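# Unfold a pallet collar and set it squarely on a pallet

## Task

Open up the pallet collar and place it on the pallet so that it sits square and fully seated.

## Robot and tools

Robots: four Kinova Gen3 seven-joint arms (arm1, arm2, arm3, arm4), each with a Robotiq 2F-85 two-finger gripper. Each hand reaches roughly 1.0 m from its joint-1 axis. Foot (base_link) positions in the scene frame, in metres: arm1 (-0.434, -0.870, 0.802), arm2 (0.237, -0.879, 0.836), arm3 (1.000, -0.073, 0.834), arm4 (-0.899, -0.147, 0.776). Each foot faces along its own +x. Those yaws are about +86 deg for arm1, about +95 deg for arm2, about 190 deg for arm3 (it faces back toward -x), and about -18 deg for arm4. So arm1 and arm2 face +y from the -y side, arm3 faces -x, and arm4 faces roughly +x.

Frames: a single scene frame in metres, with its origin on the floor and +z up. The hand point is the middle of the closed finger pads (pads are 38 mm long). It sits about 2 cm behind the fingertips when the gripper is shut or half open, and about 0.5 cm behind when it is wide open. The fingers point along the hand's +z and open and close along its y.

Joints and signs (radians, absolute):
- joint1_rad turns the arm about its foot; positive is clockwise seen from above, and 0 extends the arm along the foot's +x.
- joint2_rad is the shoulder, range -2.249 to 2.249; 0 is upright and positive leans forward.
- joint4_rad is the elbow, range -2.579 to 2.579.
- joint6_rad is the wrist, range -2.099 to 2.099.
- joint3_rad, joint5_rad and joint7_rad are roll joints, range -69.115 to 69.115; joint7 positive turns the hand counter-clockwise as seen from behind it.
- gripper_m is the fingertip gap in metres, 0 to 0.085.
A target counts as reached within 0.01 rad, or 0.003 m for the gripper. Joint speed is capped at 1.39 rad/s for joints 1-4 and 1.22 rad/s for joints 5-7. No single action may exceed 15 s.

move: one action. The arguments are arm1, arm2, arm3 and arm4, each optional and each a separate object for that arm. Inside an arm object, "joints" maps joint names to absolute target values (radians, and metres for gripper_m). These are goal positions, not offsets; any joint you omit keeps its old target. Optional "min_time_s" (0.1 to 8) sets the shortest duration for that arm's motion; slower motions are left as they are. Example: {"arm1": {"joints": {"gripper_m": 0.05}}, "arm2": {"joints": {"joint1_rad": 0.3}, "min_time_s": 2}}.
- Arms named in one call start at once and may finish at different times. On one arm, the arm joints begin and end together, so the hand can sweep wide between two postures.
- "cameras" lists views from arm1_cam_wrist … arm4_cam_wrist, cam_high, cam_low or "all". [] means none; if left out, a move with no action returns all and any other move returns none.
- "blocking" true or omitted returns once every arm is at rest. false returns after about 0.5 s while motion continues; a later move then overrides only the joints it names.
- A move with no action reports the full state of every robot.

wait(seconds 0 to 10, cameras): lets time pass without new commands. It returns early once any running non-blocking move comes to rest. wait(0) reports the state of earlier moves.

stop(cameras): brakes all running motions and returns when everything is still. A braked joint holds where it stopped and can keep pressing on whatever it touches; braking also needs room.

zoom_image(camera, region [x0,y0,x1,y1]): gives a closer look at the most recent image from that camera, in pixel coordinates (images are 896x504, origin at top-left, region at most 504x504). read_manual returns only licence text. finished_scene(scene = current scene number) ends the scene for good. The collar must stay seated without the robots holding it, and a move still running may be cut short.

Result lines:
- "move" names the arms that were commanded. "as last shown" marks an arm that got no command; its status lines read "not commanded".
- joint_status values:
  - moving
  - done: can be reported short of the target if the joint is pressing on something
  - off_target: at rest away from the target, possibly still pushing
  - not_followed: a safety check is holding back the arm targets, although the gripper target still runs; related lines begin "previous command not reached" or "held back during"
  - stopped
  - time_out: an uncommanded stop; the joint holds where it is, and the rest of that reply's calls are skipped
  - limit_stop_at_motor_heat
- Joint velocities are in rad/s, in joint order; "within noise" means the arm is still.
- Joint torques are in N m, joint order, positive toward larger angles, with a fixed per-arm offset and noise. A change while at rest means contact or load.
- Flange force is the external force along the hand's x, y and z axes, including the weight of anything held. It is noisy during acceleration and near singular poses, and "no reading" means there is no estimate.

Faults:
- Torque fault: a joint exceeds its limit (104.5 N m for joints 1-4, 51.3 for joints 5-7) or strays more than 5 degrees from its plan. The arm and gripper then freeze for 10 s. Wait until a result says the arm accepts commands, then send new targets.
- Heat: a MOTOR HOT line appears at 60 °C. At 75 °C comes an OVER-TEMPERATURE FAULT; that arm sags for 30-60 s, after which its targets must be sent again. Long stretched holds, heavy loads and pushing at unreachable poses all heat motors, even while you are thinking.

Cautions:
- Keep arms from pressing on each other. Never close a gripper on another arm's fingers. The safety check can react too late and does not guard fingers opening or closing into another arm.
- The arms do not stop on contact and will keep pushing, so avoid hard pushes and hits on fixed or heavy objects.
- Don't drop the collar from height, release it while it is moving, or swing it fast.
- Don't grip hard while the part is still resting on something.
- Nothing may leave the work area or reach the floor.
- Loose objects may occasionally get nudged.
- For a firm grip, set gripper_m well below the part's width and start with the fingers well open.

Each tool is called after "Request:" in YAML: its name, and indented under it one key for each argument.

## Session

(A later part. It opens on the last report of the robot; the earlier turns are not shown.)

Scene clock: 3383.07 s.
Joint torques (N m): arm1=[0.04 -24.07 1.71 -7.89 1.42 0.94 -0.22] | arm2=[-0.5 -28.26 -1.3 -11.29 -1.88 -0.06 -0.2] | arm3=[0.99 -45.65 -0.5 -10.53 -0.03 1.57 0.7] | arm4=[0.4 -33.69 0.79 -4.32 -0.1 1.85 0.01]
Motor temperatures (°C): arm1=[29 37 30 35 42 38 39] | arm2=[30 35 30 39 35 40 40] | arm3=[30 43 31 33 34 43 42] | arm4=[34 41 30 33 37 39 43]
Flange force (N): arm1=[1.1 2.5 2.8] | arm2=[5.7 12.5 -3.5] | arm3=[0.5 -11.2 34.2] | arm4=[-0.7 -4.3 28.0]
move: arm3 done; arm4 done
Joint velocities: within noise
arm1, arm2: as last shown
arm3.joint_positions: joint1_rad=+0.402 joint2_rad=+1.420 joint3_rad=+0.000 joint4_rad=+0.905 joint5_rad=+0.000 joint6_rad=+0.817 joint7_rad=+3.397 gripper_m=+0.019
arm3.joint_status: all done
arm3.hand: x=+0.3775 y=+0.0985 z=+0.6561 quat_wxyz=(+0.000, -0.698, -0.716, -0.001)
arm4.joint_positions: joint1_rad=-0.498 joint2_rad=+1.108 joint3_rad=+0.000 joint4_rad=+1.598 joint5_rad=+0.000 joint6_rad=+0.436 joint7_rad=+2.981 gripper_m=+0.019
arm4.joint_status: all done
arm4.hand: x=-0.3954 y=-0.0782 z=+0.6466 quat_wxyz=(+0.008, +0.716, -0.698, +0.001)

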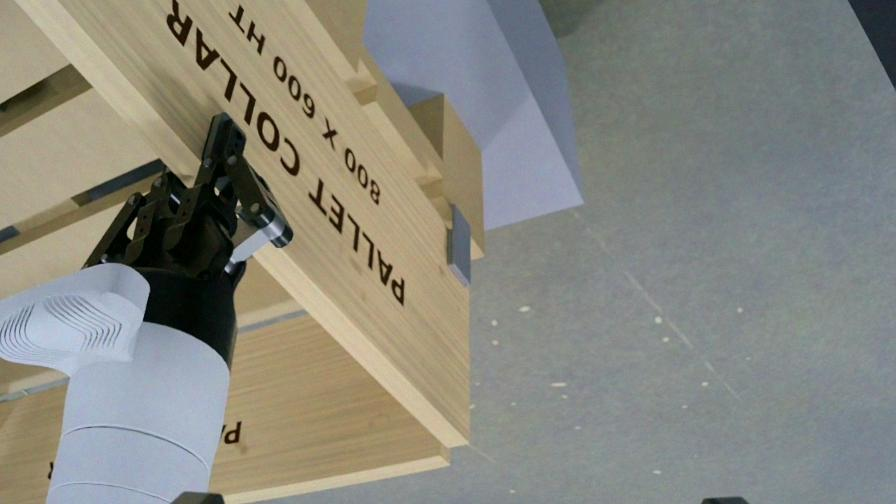

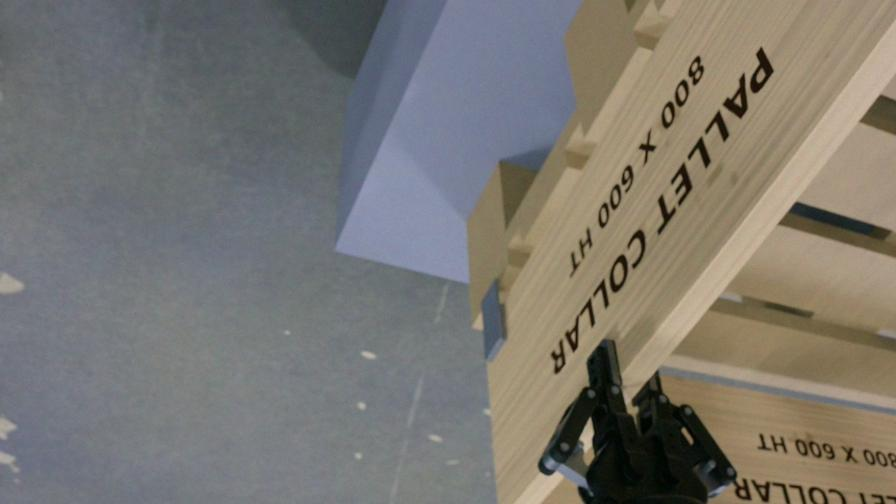

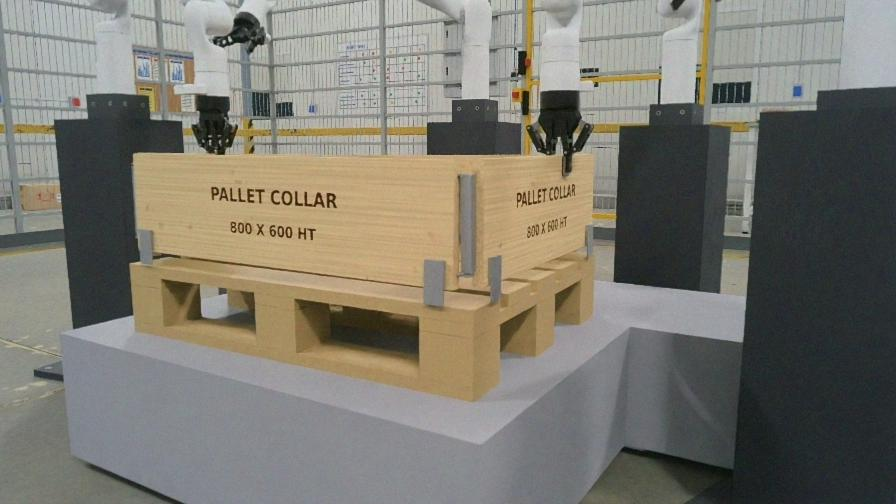

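Request:
move:
  arm3: {"joints":{"joint2_rad":1.4322,"joint4_rad":0.8958,"joint6_rad":0.8136},"min_time_s":1.2}
  arm4: {"joints":{"joint2_rad":1.1205,"joint4_rad":1.5933,"joint6_rad":0.4278},"min_time_s":1.2}

Request:
move:
  arm3: {"joints":{"joint2_rad":1.4385,"joint4_rad":0.8911,"joint6_rad":0.812},"min_time_s":1}
  arm4: {"joints":{"joint2_rad":1.127,"joint4_rad":1.5909,"joint6_rad":0.4237},"min_time_s":1}
  cameras: ["arm1_cam_wrist","arm2_cam_wrist","cam_low"]

Request:
zoom_image:
  camera: "arm1_cam_wrist"
  region: [400, 160, 500, 300]

Request:
zoom_image:
  camera: "arm2_cam_wrist"
  region: [450, 230, 530, 330]

Request:
zoom_image:
  camera: "cam_low"
  region: [400, 230, 510, 330]

Request:
zoom_image:
  camera: "cam_low"
  region: [120, 225, 180, 295]

Scene clock: 3459.97 s.
Joint torques (N m): arm1=[0.12 -24.07 1.82 -7.9 1.4 0.9 -0.22] | arm2=[-0.51 -28.26 -1.31 -11.31 -1.88 -0.07 -0.18] | arm3=[1.16 -45.35 -0.33 -10.09 0.04 1.74 0.76] | arm4=[0.28 -33.33 0.64 -3.78 -0.04 2.09 0.1]
Motor temperatures (°C): arm1=[29 37 30 35 42 38 39] | arm2=[30 35 30 39 35 40 40] | arm3=[30 44 31 33 34 43 42] | arm4=[34 44 30 32 37 39 43]
Flange force (N): arm1=[1.2 2.6 2.6] | arm2=[5.7 12.6 -3.6] | arm3=[0.5 -12.4 34.3] | arm4=[-0.7 -4.8 27.8]
move: arm3 done; arm4 done
Joint velocities: within noise
arm1, arm2: as last shown
arm3.joint_positions: joint1_rad=+0.402 joint2_rad=+1.432 joint3_rad=+0.000 joint4_rad=+0.896 joint5_rad=+0.000 joint6_rad=+0.814 joint7_rad=+3.397 gripper_m=+0.019
arm3.joint_status: all done
arm3.hand: x=+0.3776 y=+0.0985 z=+0.6501 quat_wxyz=(+0.000, -0.698, -0.716, -0.001)
arm4.joint_positions: joint1_rad=-0.498 joint2_rad=+1.120 joint3_rad=+0.000 joint4_rad=+1.593 joint5_rad=+0.000 joint6_rad=+0.428 joint7_rad=+2.981 gripper_m=+0.019
arm4.joint_status: all done
arm4.hand: x=-0.3955 y=-0.0782 z=+0.6406 quat_wxyz=(+0.008, +0.716, -0.698, +0.001)
pictures: none

Scene clock: 3461.27 s.
Joint torques (N m): arm1=[0.11 -23.99 1.77 -8 1.39 0.9 -0.2] | arm2=[-0.54 -28.24 -1.33 -11.29 -1.87 -0.07 -0.18] | arm3=[1.16 -45.4 -0.3 -10.1 0.03 1.76 0.75] | arm4=[0.27 -33.33 0.73 -3.63 -0.03 2.08 0.06]
Motor temperatures (°C): arm1=[29 37 30 35 42 38 39] | arm2=[30 35 30 39 35 40 40] | arm3=[30 44 31 33 34 43 42] | arm4=[34 44 30 32 37 39 43]
Flange force (N): arm1=[1.4 2.1 2.3] | arm2=[5.7 12.5 -3.6] | arm3=[0.5 -12.2 34.4] | arm4=[-0.6 -5.1 27.8]
move: arm3 done; arm4 done
Joint velocities: within noise
arm1, arm2: as last shown
arm3.joint_positions: joint1_rad=+0.402 joint2_rad=+1.438 joint3_rad=+0.000 joint4_rad=+0.891 joint5_rad=+0.000 joint6_rad=+0.812 joint7_rad=+3.397 gripper_m=+0.019
arm3.joint_status: all done
arm3.hand: x=+0.3775 y=+0.0985 z=+0.6471 quat_wxyz=(+0.001, -0.698, -0.716, -0.001)
arm4.joint_positions: joint1_rad=-0.498 joint2_rad=+1.127 joint3_rad=+0.000 joint4_rad=+1.591 joint5_rad=+0.000 joint6_rad=+0.424 joint7_rad=+2.981 gripper_m=+0.019
arm4.joint_status: all done
arm4.hand: x=-0.3955 y=-0.0783 z=+0.6376 quat_wxyz=(+0.008, +0.716, -0.698, +0.001)

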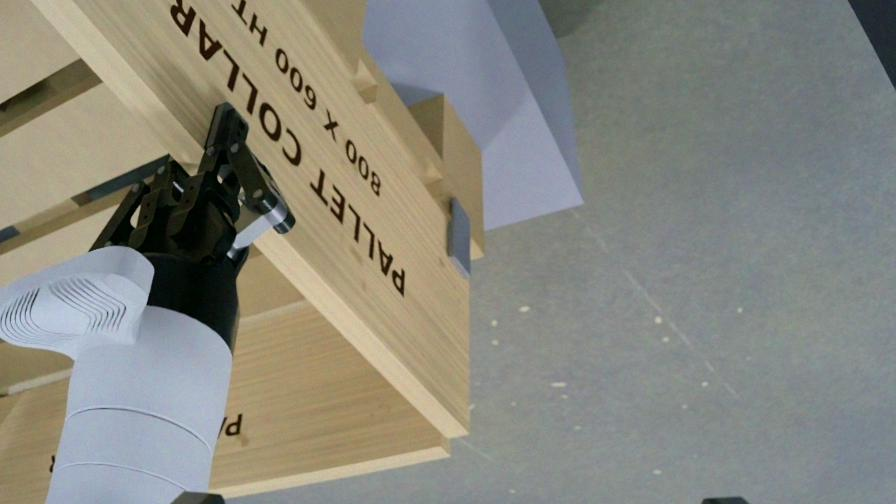

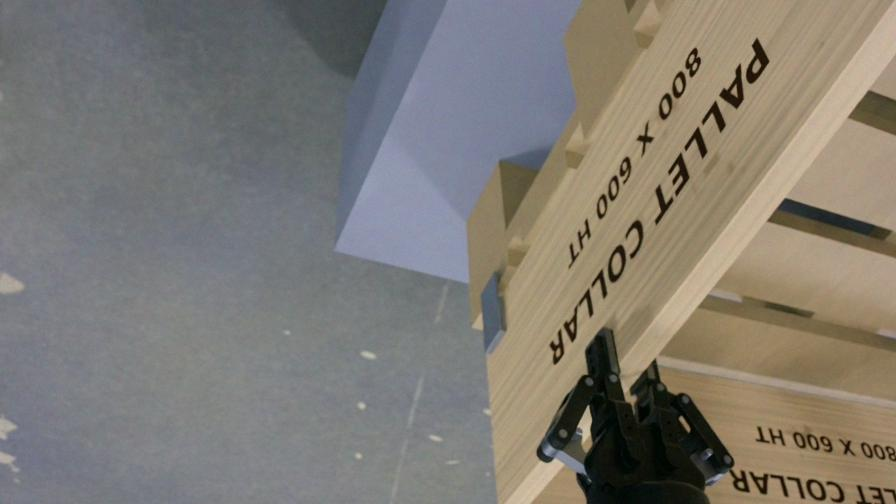

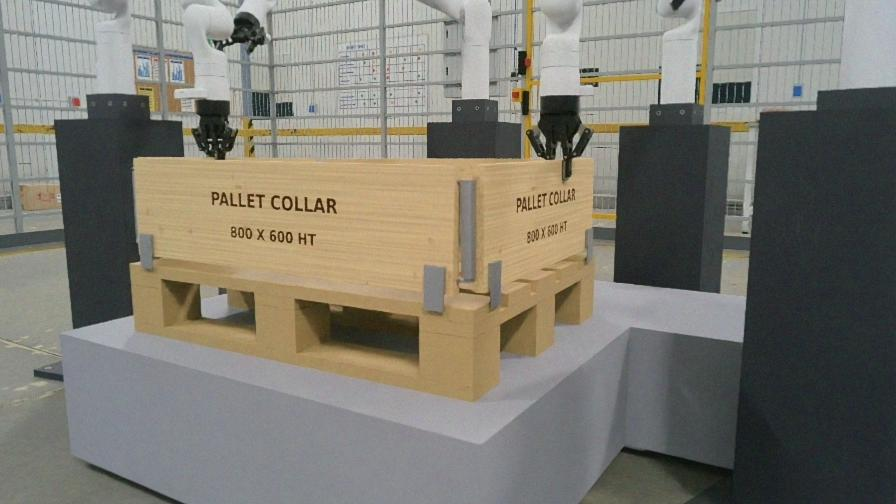

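Scaled by 3.600 from the camera's image (finer frame: 1280x720).

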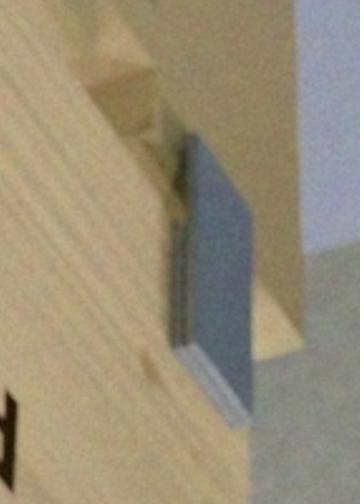

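Scaled by 5.040 from the camera's image (finer frame: 1280x720).

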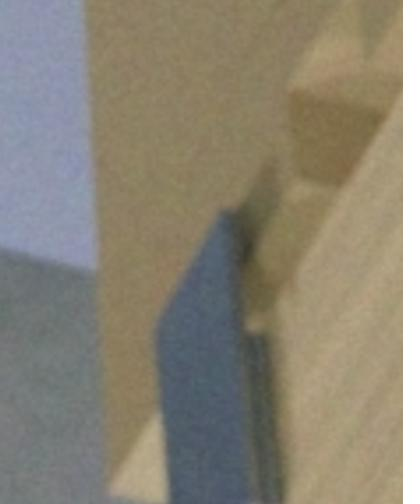

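Scaled by 4.582 from the camera's image (finer frame: 1280x720).

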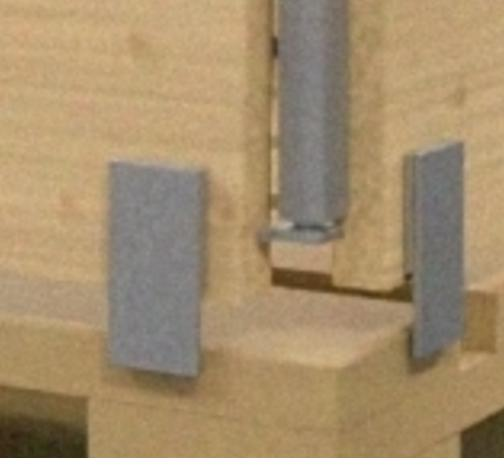

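Scaled by 7.200 from the camera's image (finer frame: 1280x720).

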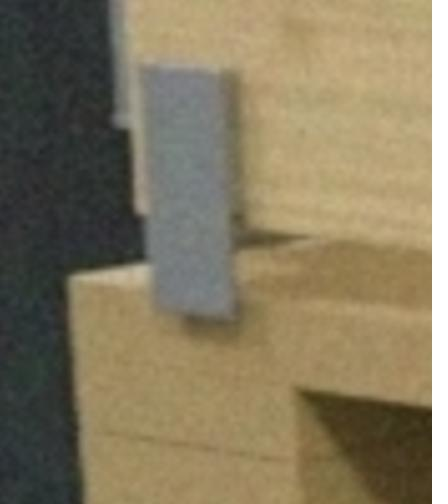

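Request:
move:
  arm3: {"joints":{"joint2_rad":1.4576,"joint4_rad":0.8766,"joint6_rad":0.8074},"min_time_s":1.5}
  arm4: {"joints":{"joint2_rad":1.1466,"joint4_rad":1.5834,"joint6_rad":0.4116},"min_time_s":1.5}

Request:
move:
  arm3: {"joints":{"joint2_rad":1.4641,"joint4_rad":0.8715,"joint6_rad":0.8061},"min_time_s":1}
  arm4: {"joints":{"joint2_rad":1.1532,"joint4_rad":1.5807,"joint6_rad":0.4077},"min_time_s":1}
  cameras: ["arm1_cam_wrist","arm2_cam_wrist","cam_low"]

Request:
zoom_image:
  camera: "cam_low"
  region: [400, 230, 510, 330]

Request:
zoom_image:
  camera: "cam_low"
  region: [120, 225, 180, 295]

Scene clock: 3475.33 s.
Joint torques (N m): arm1=[0.14 -23.95 1.78 -7.92 1.41 0.92 -0.23] | arm2=[-0.5 -28.28 -1.36 -11.31 -1.87 -0.07 -0.15] | arm3=[1.29 -45.05 -0.23 -9.7 0.12 1.92 0.8] | arm4=[0.24 -33.14 0.62 -3.04 0.01 2.16 0.11]
Motor temperatures (°C): arm1=[29 36 30 35 42 38 39] | arm2=[30 35 30 39 35 40 40] | arm3=[30 44 31 33 34 43 42] | arm4=[34 44 30 32 37 39 43]
Flange force (N): arm1=[1.1 2.4 2.4] | arm2=[5.6 12.5 -3.5] | arm3=[0.5 -13.1 34.5] | arm4=[-0.8 -6.1 27.8]
move: arm3 done; arm4 done
Joint velocities: within noise
arm1, arm2: as last shown
arm3.joint_positions: joint1_rad=+0.402 joint2_rad=+1.458 joint3_rad=+0.000 joint4_rad=+0.877 joint5_rad=+0.000 joint6_rad=+0.807 joint7_rad=+3.397 gripper_m=+0.019
arm3.joint_status: all done
arm3.hand: x=+0.3775 y=+0.0986 z=+0.6380 quat_wxyz=(+0.001, -0.698, -0.716, -0.001)
arm4.joint_positions: joint1_rad=-0.498 joint2_rad=+1.147 joint3_rad=+0.000 joint4_rad=+1.583 joint5_rad=+0.000 joint6_rad=+0.412 joint7_rad=+2.981 gripper_m=+0.019
arm4.joint_status: all done
arm4.hand: x=-0.3956 y=-0.0784 z=+0.6286 quat_wxyz=(+0.008, +0.716, -0.698, +0.001)
pictures: none

Scene clock: 3476.63 s.
Joint torques (N m): arm1=[0.1 -23.98 1.74 -7.93 1.33 0.95 -0.27] | arm2=[-0.5 -28.24 -1.26 -11.3 -1.86 -0.05 -0.19] | arm3=[-0.49 -42.81 -1.24 -9.22 -0.13 1.59 0.78] | arm4=[0.3 -33.11 0.4 -3.63 -0.09 1.93 0.18]
Motor temperatures (°C): arm1=[29 36 30 35 42 38 39] | arm2=[30 35 30 39 35 40 40] | arm3=[30 44 31 33 34 43 42] | arm4=[34 44 30 32 37 39 43]
Flange force (N): arm1=[1.1 2.3 2.5] | arm2=[5.8 12.8 -3.6] | arm3=[3.0 -11.8 30.4] | arm4=[-0.8 -4.3 26.9]
move: arm3 done; arm4 done
Joint velocities: within noise
arm1, arm2: as last shown
arm3.joint_positions: joint1_rad=+0.402 joint2_rad=+1.464 joint3_rad=+0.000 joint4_rad=+0.872 joint5_rad=+0.000 joint6_rad=+0.806 joint7_rad=+3.397 gripper_m=+0.019
arm3.joint_status: all done
arm3.hand: x=+0.3776 y=+0.0986 z=+0.6350 quat_wxyz=(+0.000, -0.698, -0.716, -0.001)
arm4.joint_positions: joint1_rad=-0.498 joint2_rad=+1.153 joint3_rad=+0.000 joint4_rad=+1.581 joint5_rad=+0.000 joint6_rad=+0.408 joint7_rad=+2.981 gripper_m=+0.019
arm4.joint_status: all done
arm4.hand: x=-0.3956 y=-0.0784 z=+0.6256 quat_wxyz=(+0.008, +0.716, -0.698, +0.001)

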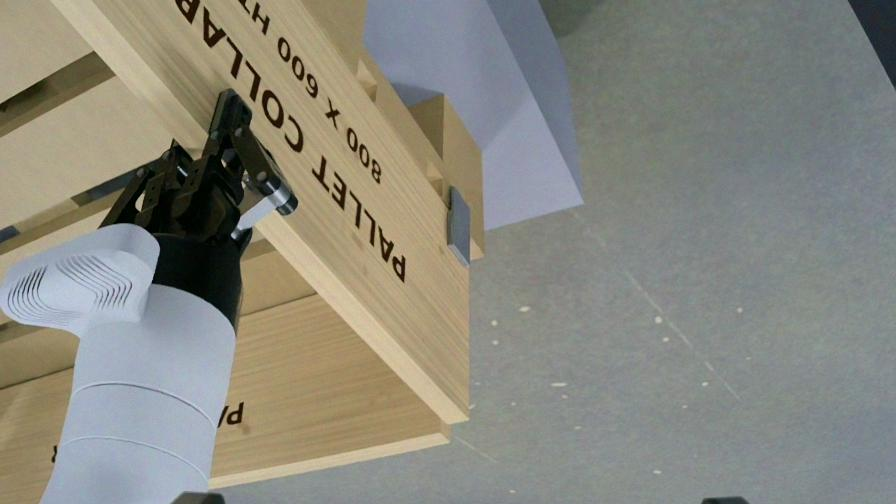

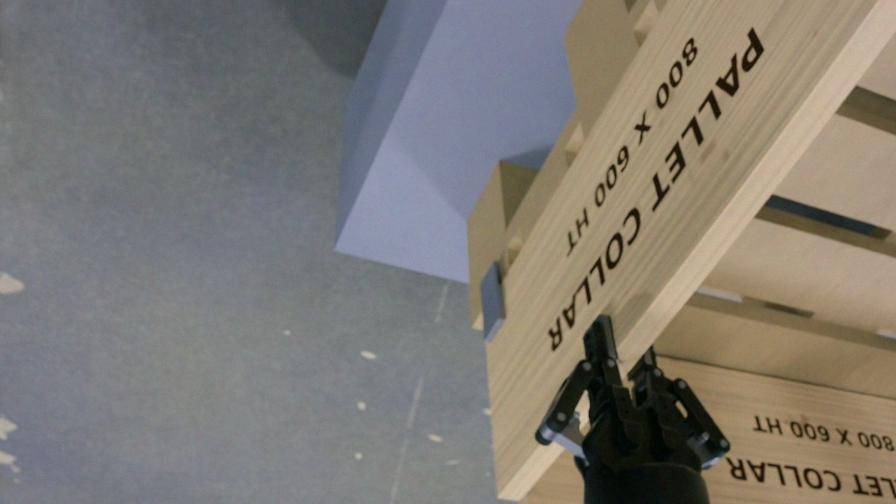

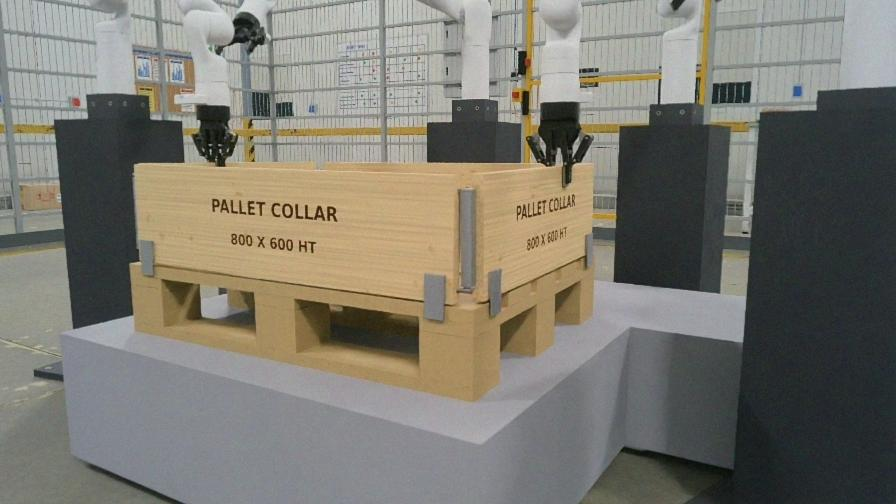

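Scaled by 4.582 from the camera's image (finer frame: 1280x720).

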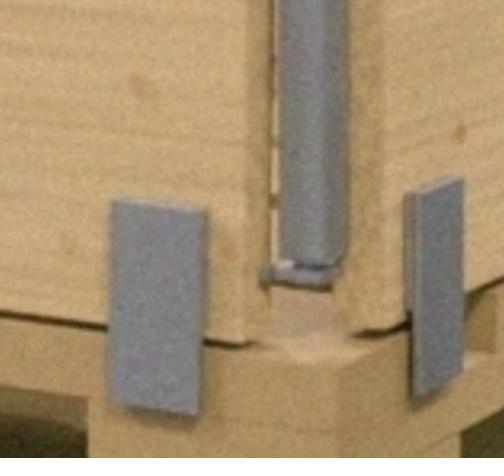

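Scaled by 7.200 from the camera's image (finer frame: 1280x720).

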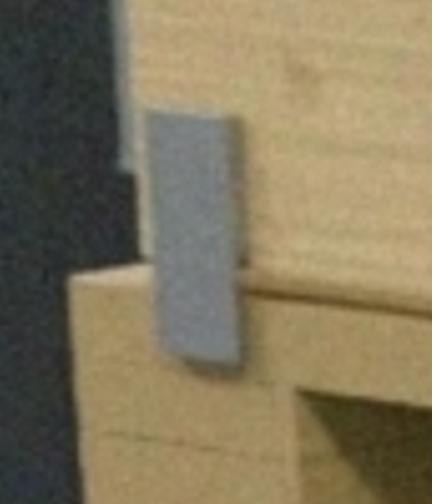

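Request:
move:
  arm3: {"joints":{"joint2_rad":1.4684,"joint4_rad":0.8681,"joint6_rad":0.8052},"min_time_s":1}
  arm4: {"joints":{"joint2_rad":1.1576,"joint4_rad":1.5789,"joint6_rad":0.4051},"min_time_s":1}

Scene clock: 3484.23 s.
Joint torques (N m): arm1=[0.13 -24.05 1.83 -7.97 1.42 0.9 -0.27] | arm2=[-0.51 -28.26 -1.32 -11.28 -1.86 -0.06 -0.14] | arm3=[-0.51 -41.32 -0.69 -8.93 0.24 1.33 0.71] | arm4=[0.41 -33.45 0.22 -3.89 -0.27 1.7 0.21]
Motor temperatures (°C): arm1=[29 36 30 35 42 38 39] | arm2=[30 35 30 39 35 40 40] | arm3=[30 44 31 33 34 43 42] | arm4=[33 44 30 32 37 39 43]
Flange force (N): arm1=[1.0 2.6 2.4] | arm2=[5.6 12.3 -3.5] | arm3=[3.0 -11.3 27.6] | arm4=[-1.0 -4.0 27.0]
move: arm3 done; arm4 done
Joint velocities: within noise
arm1, arm2: as last shown
arm3.joint_positions: joint1_rad=+0.402 joint2_rad=+1.468 joint3_rad=+0.000 joint4_rad=+0.868 joint5_rad=+0.000 joint6_rad=+0.805 joint7_rad=+3.397 gripper_m=+0.019
arm3.joint_status: all done
arm3.hand: x=+0.3776 y=+0.0986 z=+0.6330 quat_wxyz=(+0.000, -0.698, -0.716, -0.001)
arm4.joint_positions: joint1_rad=-0.498 joint2_rad=+1.158 joint3_rad=+0.000 joint4_rad=+1.579 joint5_rad=+0.000 joint6_rad=+0.405 joint7_rad=+2.981 gripper_m=+0.019
arm4.joint_status: all done
arm4.hand: x=-0.3956 y=-0.0784 z=+0.6235 quat_wxyz=(+0.008, +0.716, -0.698, +0.001)
pictures: none

Request:
move:
  arm3: {"joints":{"joint2_rad":1.4726,"joint4_rad":0.8646,"joint6_rad":0.8044},"min_time_s":1}
  arm4: {"joints":{"joint2_rad":1.162,"joint4_rad":1.5771,"joint6_rad":0.4025},"min_time_s":1}

Request:
move:
  arm3: {"joints":{"joint2_rad":1.4748,"joint4_rad":0.8629,"joint6_rad":0.8039},"min_time_s":1}
  arm4: {"joints":{"joint2_rad":1.1642,"joint4_rad":1.5762,"joint6_rad":0.4012},"min_time_s":1}

Scene clock: 3491.80 s.
Joint torques (N m): arm1=[0.14 -24.05 1.76 -7.92 1.39 0.95 -0.22] | arm2=[-0.5 -28.26 -1.31 -11.3 -1.86 -0.07 -0.18] | arm3=[0.66 -39.97 0.76 -8.93 1.02 0.93 0.75] | arm4=[0.14 -31.99 0.24 -2.99 -0.09 1.84 0.12]
Motor temperatures (°C): arm1=[29 36 30 35 42 38 39] | arm2=[30 35 30 39 35 40 40] | arm3=[30 44 31 33 34 43 42] | arm4=[33 44 30 32 37 39 43]
Flange force (N): arm1=[1.3 2.4 2.6] | arm2=[5.7 12.6 -3.5] | arm3=[0.8 -10.4 24.5] | arm4=[-0.6 -5.7 24.8]
move: arm3 done; arm4 done
Joint velocities: within noise
arm1.joint_positions: joint1_rad=-0.651 joint2_rad=+0.811 joint3_rad=+0.000 joint4_rad=+1.566 joint5_rad=+1.345 joint6_rad=+0.710 joint7_rad=-0.480 gripper_m=+0.085
arm1.joint_status: not commanded
arm1.hand: x=-0.6066 y=-0.2024 z=+0.9539 quat_wxyz=(-0.348, +0.498, -0.758, -0.235)
arm2.joint_positions: joint1_rad=+0.824 joint2_rad=+1.175 joint3_rad=+0.000 joint4_rad=+0.798 joint5_rad=-0.925 joint6_rad=+0.978 joint7_rad=+3.160 gripper_m=+0.085
arm2.joint_status: not commanded
arm2.hand: x=+0.6183 y=-0.1788 z=+0.9476 quat_wxyz=(-0.221, +0.760, -0.509, -0.338)
arm3.joint_positions: joint1_rad=+0.402 joint2_rad=+1.473 joint3_rad=+0.000 joint4_rad=+0.865 joint5_rad=+0.000 joint6_rad=+0.804 joint7_rad=+3.397 gripper_m=+0.019
arm3.joint_status: all done
arm3.hand: x=+0.3776 y=+0.0986 z=+0.6311 quat_wxyz=(+0.000, -0.698, -0.716, -0.001)
arm4.joint_positions: joint1_rad=-0.498 joint2_rad=+1.162 joint3_rad=+0.000 joint4_rad=+1.577 joint5_rad=+0.000 joint6_rad=+0.402 joint7_rad=+2.981 gripper_m=+0.019
arm4.joint_status: all done
arm4.hand: x=-0.3956 y=-0.0785 z=+0.6215 quat_wxyz=(+0.008, +0.716, -0.698, +0.001)
pictures: none

Scene clock: 3493.10 s.
Joint torques (N m): arm1=[0.22 -23.94 1.73 -7.93 1.39 0.89 -0.23] | arm2=[-0.5 -28.25 -1.25 -11.32 -1.86 -0.09 -0.17] | arm3=[0.38 -39.74 0.56 -9 0.97 0.76 0.77] | arm4=[0.11 -30.98 0.67 -2.59 0.04 1.88 0.19]
Motor temperatures (°C): arm1=[29 36 30 35 42 38 39] | arm2=[30 35 30 39 35 40 40] | arm3=[30 44 31 33 34 43 42] | arm4=[33 44 30 32 37 39 43]
Flange force (N): arm1=[1.3 2.4 2.3] | arm2=[5.8 12.7 -3.6] | arm3=[1.1 -10.1 23.8] | arm4=[-0.6 -6.1 23.0]
move: arm3 done; arm4 done
Joint velocities: within noise
arm1, arm2: as last shown
arm3.joint_positions: joint1_rad=+0.402 joint2_rad=+1.475 joint3_rad=+0.000 joint4_rad=+0.863 joint5_rad=+0.000 joint6_rad=+0.804 joint7_rad=+3.397 gripper_m=+0.019
arm3.joint_status: all done
arm3.hand: x=+0.3775 y=+0.0986 z=+0.6301 quat_wxyz=(+0.001, -0.698, -0.716, -0.001)
arm4.joint_positions: joint1_rad=-0.498 joint2_rad=+1.164 joint3_rad=+0.000 joint4_rad=+1.576 joint5_rad=+0.000 joint6_rad=+0.401 joint7_rad=+2.981 gripper_m=+0.019
arm4.joint_status: all done
arm4.hand: x=-0.3957 y=-0.0785 z=+0.6205 quat_wxyz=(+0.008, +0.716, -0.698, +0.001)
pictures: none

Request:
move:
  arm3: {"joints":{"joint2_rad":1.4791,"joint4_rad":0.8595,"joint6_rad":0.803},"min_time_s":1}
  arm4: {"joints":{"joint2_rad":1.1686,"joint4_rad":1.5744,"joint6_rad":0.3986},"min_time_s":1}
  cameras: ["arm1_cam_wrist","arm2_cam_wrist","cam_low"]

Request:
zoom_image:
  camera: "cam_low"
  region: [360, 230, 520, 330]

Request:
zoom_image:
  camera: "cam_low"
  region: [120, 225, 220, 310]

Request:
zoom_image:
  camera: "cam_low"
  region: [500, 220, 610, 320]

Scene clock: 3503.93 s.
Joint torques (N m): arm1=[0.07 -24.01 1.74 -7.93 1.45 0.95 -0.24] | arm2=[-0.49 -28.29 -1.28 -11.33 -1.88 -0.04 -0.16] | arm3=[-2.93 -30.49 -2 -7.47 0.03 -0.71 0.63] | arm4=[-1.16 -24.01 -0.8 -2.79 -0.13 0.38 0.15]
Motor temperatures (°C): arm1=[29 36 30 35 42 38 39] | arm2=[30 35 30 39 35 40 40] | arm3=[30 43 31 33 34 43 42] | arm4=[33 44 30 32 37 39 43]
Flange force (N): arm1=[1.0 2.5 2.5] | arm2=[5.8 12.7 -3.5] | arm3=[4.8 -4.0 5.9] | arm4=[2.2 -3.5 5.6]
move: arm3 done; arm4 done
Joint velocities: within noise
arm1, arm2: as last shown
arm3.joint_positions: joint1_rad=+0.402 joint2_rad=+1.479 joint3_rad=+0.000 joint4_rad=+0.859 joint5_rad=+0.000 joint6_rad=+0.803 joint7_rad=+3.397 gripper_m=+0.019
arm3.joint_status: all done
arm3.hand: x=+0.3776 y=+0.0986 z=+0.6281 quat_wxyz=(+0.001, -0.698, -0.716, -0.001)
arm4.joint_positions: joint1_rad=-0.498 joint2_rad=+1.169 joint3_rad=+0.000 joint4_rad=+1.574 joint5_rad=+0.000 joint6_rad=+0.399 joint7_rad=+2.981 gripper_m=+0.019
arm4.joint_status: all done
arm4.hand: x=-0.3957 y=-0.0785 z=+0.6185 quat_wxyz=(+0.008, +0.716, -0.698, +0.001)

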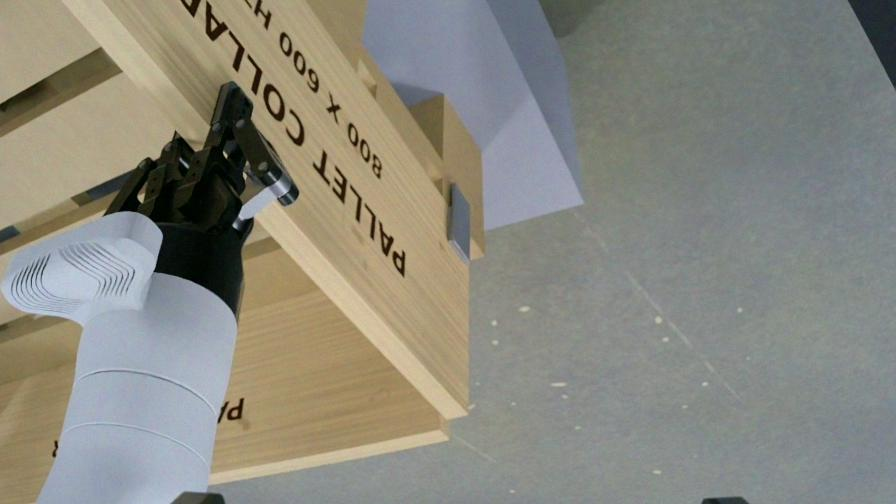

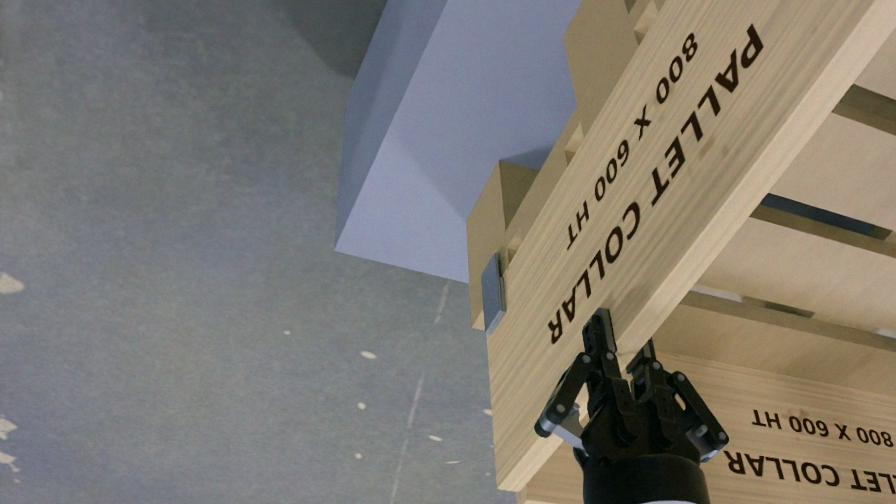

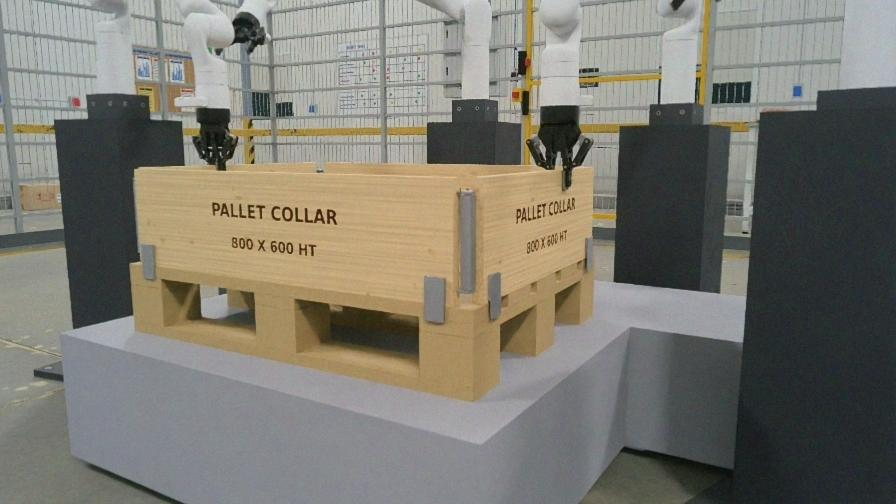

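Scaled by 3.150 from the camera's image (finer frame: 1280x720).

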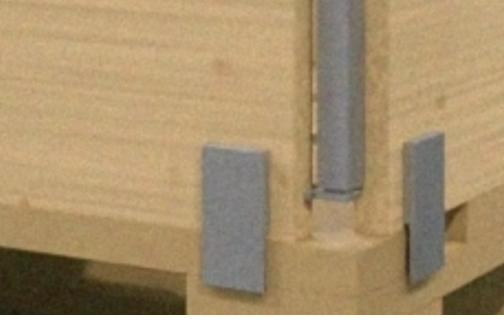

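Scaled by 5.040 from the camera's image (finer frame: 1280x720).

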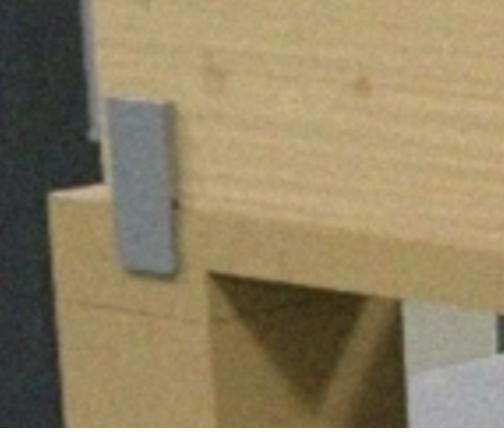

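Scaled by 4.582 from the camera's image (finer frame: 1280x720).

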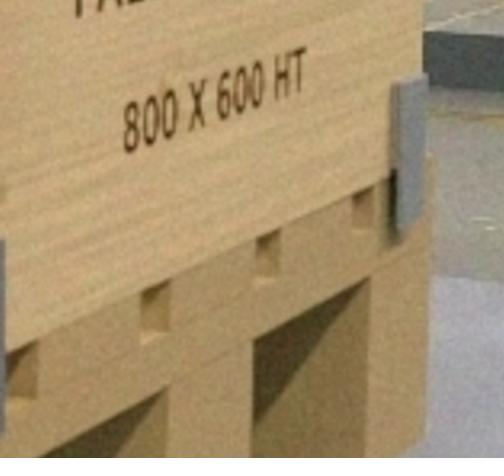

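Request:
move:
  arm3: {"joints":{"gripper_m":0.04}}
  arm4: {"joints":{"gripper_m":0.04}}

Request:
move:
  arm3: {"joints":{"joint2_rad":1.2398,"joint4_rad":0.9966,"joint6_rad":0.9052},"min_time_s":2}
  arm4: {"joints":{"joint2_rad":0.906,"joint4_rad":1.6333,"joint6_rad":0.6022},"min_time_s":2}
  arm1: {"joints":{"joint1_rad":-0.208,"joint2_rad":0.4966,"joint4_rad":1.2195,"joint5_rad":0,"joint6_rad":1.4256,"joint7_rad":-0.1386},"min_time_s":3}
  arm2: {"joints":{"joint1_rad":0.4906,"joint2_rad":0.6686,"joint4_rad":1.0289,"joint5_rad":0,"joint6_rad":1.4441,"joint7_rad":3.536},"min_time_s":3}
  cameras: ["arm1_cam_wrist","arm2_cam_wrist","arm3_cam_wrist","arm4_cam_wrist","cam_low"]

Request:
zoom_image:
  camera: "arm1_cam_wrist"
  region: [500, 360, 660, 504]

Request:
zoom_image:
  camera: "arm2_cam_wrist"
  region: [220, 370, 380, 504]

Request:
zoom_image:
  camera: "cam_low"
  region: [360, 200, 620, 420]

Scene clock: 3523.00 s.
Joint torques (N m): arm1=[0.06 -23.98 1.81 -7.93 1.45 0.94 -0.26] | arm2=[-0.44 -28.3 -1.31 -11.29 -1.82 -0.04 -0.18] | arm3=[0.98 -28.05 -0.44 -5.76 0.07 0.41 0.46] | arm4=[0.65 -22.33 1.05 -2.72 -0.06 0.15 -0.14]
Motor temperatures (°C): arm1=[29 36 30 35 42 38 39] | arm2=[30 35 30 39 35 40 40] | arm3=[30 43 31 33 34 43 42] | arm4=[33 43 30 32 37 39 43]
Flange force (N): arm1=[0.9 2.5 2.4] | arm2=[5.7 12.5 -3.4] | arm3=[-0.5 -6.3 4.1] | arm4=[-0.7 -2.4 1.7]
move: arm3 done; arm4 done
Joint velocities: within noise
arm1, arm2: as last shown
arm3.joint_positions: joint1_rad=+0.402 joint2_rad=+1.479 joint3_rad=+0.000 joint4_rad=+0.859 joint5_rad=+0.000 joint6_rad=+0.803 joint7_rad=+3.397 gripper_m=+0.040
arm3.joint_status: all done
arm3.hand: x=+0.3776 y=+0.0985 z=+0.6280 quat_wxyz=(+0.000, -0.698, -0.716, -0.001)
arm4.joint_positions: joint1_rad=-0.498 joint2_rad=+1.169 joint3_rad=+0.000 joint4_rad=+1.574 joint5_rad=+0.000 joint6_rad=+0.399 joint7_rad=+2.981 gripper_m=+0.040
arm4.joint_status: all done
arm4.hand: x=-0.3957 y=-0.0785 z=+0.6185 quat_wxyz=(+0.008, +0.716, -0.698, +0.001)
pictures: none

Scene clock: 3526.33 s.
Joint torques (N m): arm1=[0.03 -20.3 0.29 -9.31 0.07 -0.13 -0.22] | arm2=[-0.47 -22.13 0.33 -11.07 -0.02 -0.18 -0.19] | arm3=[1.04 -27.7 -0.45 -6.31 0.08 0.39 0.45] | arm4=[0.6 -21.31 1.05 -4.31 -0.04 0.13 -0.17]
Motor temperatures (°C): arm1=[29 36 30 35 42 38 39] | arm2=[30 35 30 39 35 40 40] | arm3=[30 43 31 33 34 43 42] | arm4=[33 43 30 32 37 39 43]
Flange force (N): arm1=[0.2 3.2 1.3] | arm2=[-2.8 8.1 5.4] | arm3=[-0.5 -6.5 3.0] | arm4=[-0.6 -2.8 1.1]
move: arm1 done; arm2 done; arm3 done; arm4 done
Joint velocities: within noise
arm1.joint_positions: joint1_rad=-0.208 joint2_rad=+0.497 joint3_rad=+0.000 joint4_rad=+1.220 joint5_rad=+0.000 joint6_rad=+1.426 joint7_rad=-0.139 gripper_m=+0.085
arm1.joint_status: all done
arm1.hand: x=-0.4778 y=-0.3615 z=+1.1034 quat_wxyz=(+0.005, +0.000, -1.000, -0.003)
arm2.joint_positions: joint1_rad=+0.491 joint2_rad=+0.669 joint3_rad=+0.000 joint4_rad=+1.029 joint5_rad=+0.000 joint6_rad=+1.444 joint7_rad=+3.536 gripper_m=+0.085
arm2.joint_status: all done
arm2.hand: x=+0.4815 y=-0.3606 z=+1.0997 quat_wxyz=(-0.001, +1.000, +0.000, -0.004)
arm3.joint_positions: joint1_rad=+0.402 joint2_rad=+1.240 joint3_rad=+0.000 joint4_rad=+0.997 joint5_rad=+0.000 joint6_rad=+0.905 joint7_rad=+3.397 gripper_m=+0.040
arm3.joint_status: all done
arm3.hand: x=+0.3775 y=+0.0983 z=+0.7505 quat_wxyz=(+0.001, -0.698, -0.716, -0.001)
arm4.joint_positions: joint1_rad=-0.498 joint2_rad=+0.906 joint3_rad=+0.000 joint4_rad=+1.633 joint5_rad=+0.000 joint6_rad=+0.602 joint7_rad=+2.981 gripper_m=+0.040
arm4.joint_status: all done
arm4.hand: x=-0.3944 y=-0.0769 z=+0.7440 quat_wxyz=(+0.008, +0.716, -0.698, +0.001)

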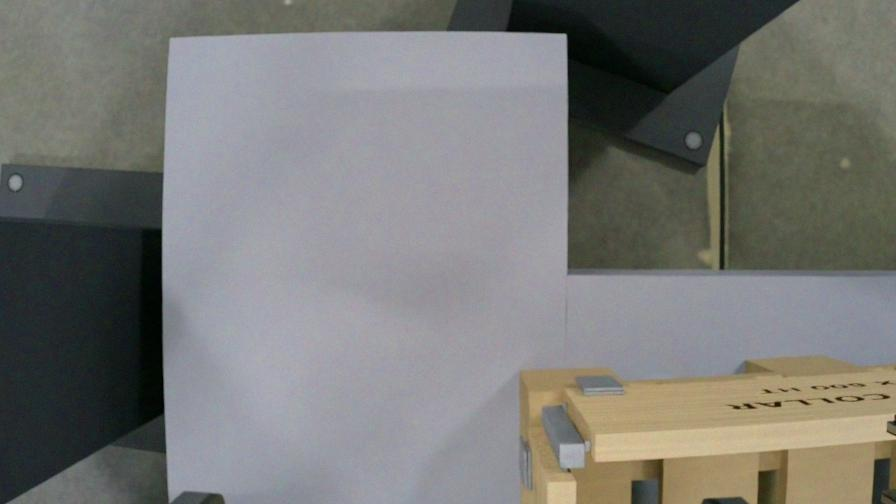

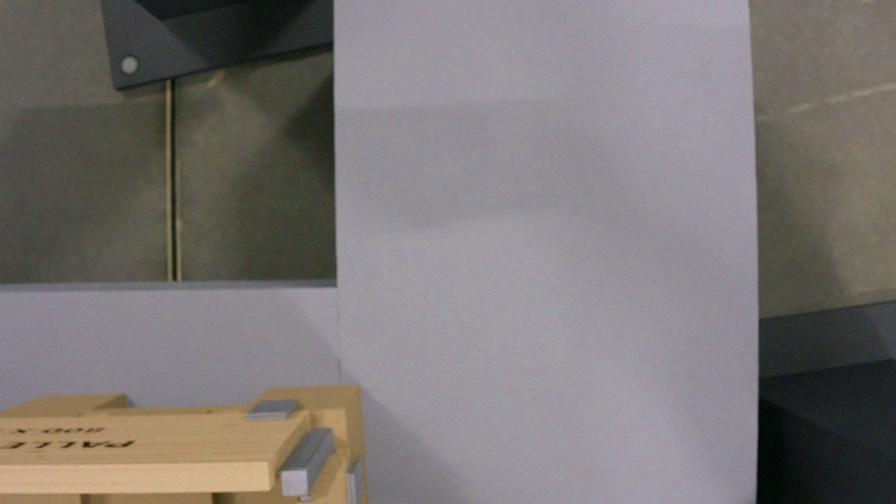

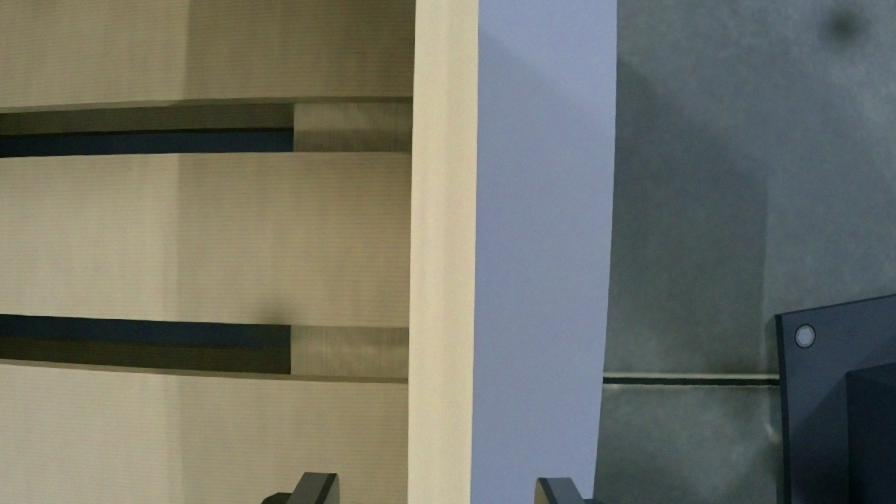

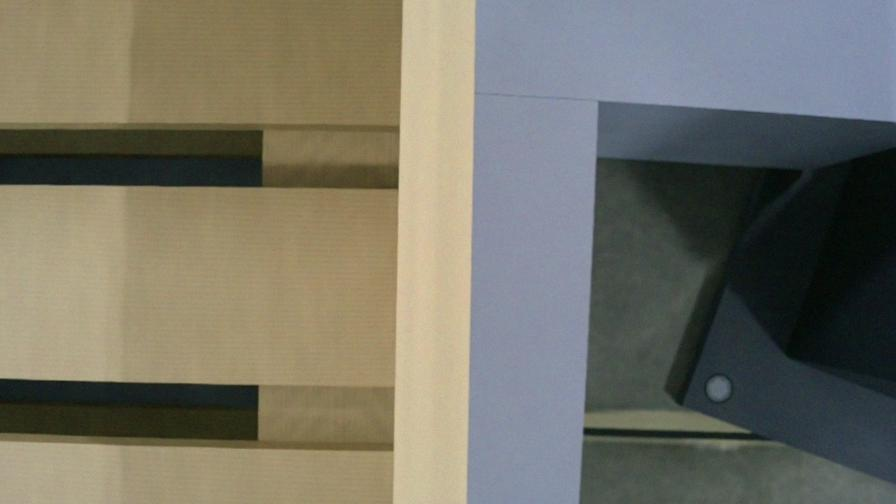

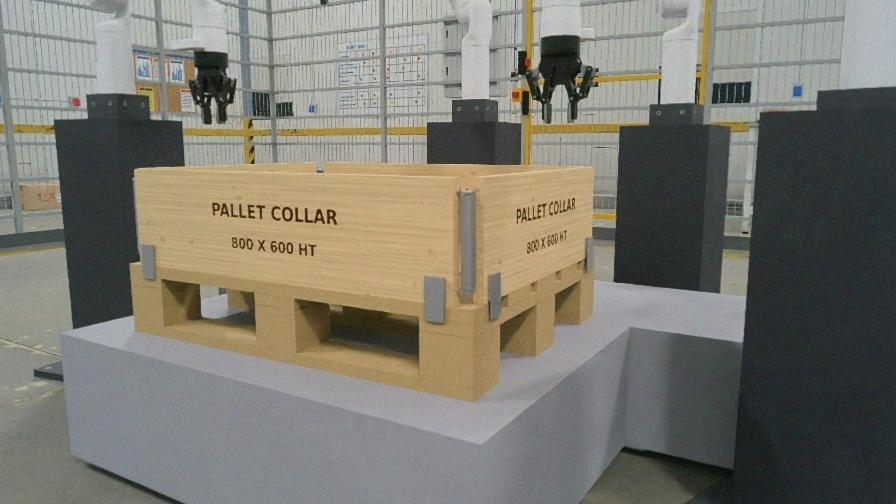

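Scaled by 3.150 from the camera's image (finer frame: 1280x720).

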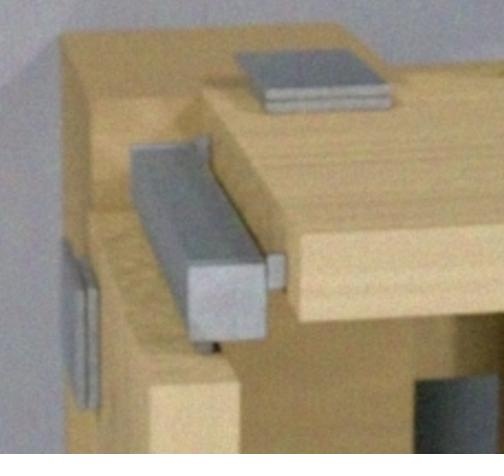

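Scaled by 3.150 from the camera's image (finer frame: 1280x720).

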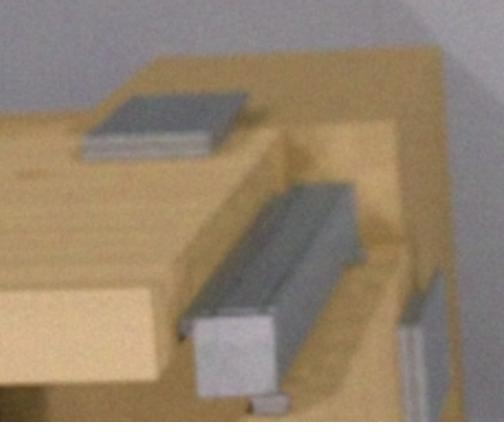

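Scaled by 1.938 from the camera's image (finer frame: 1280x720).

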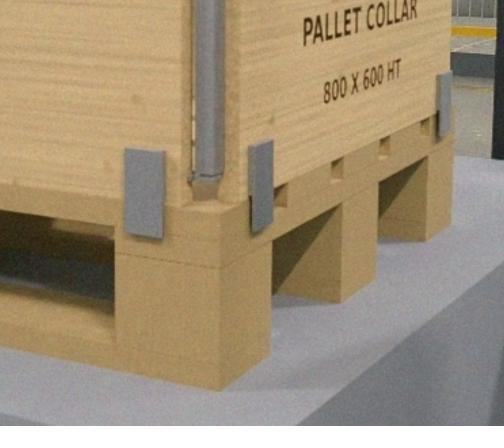

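Request:
finished_scene:
  scene: 1

The scene is finished: the task was done.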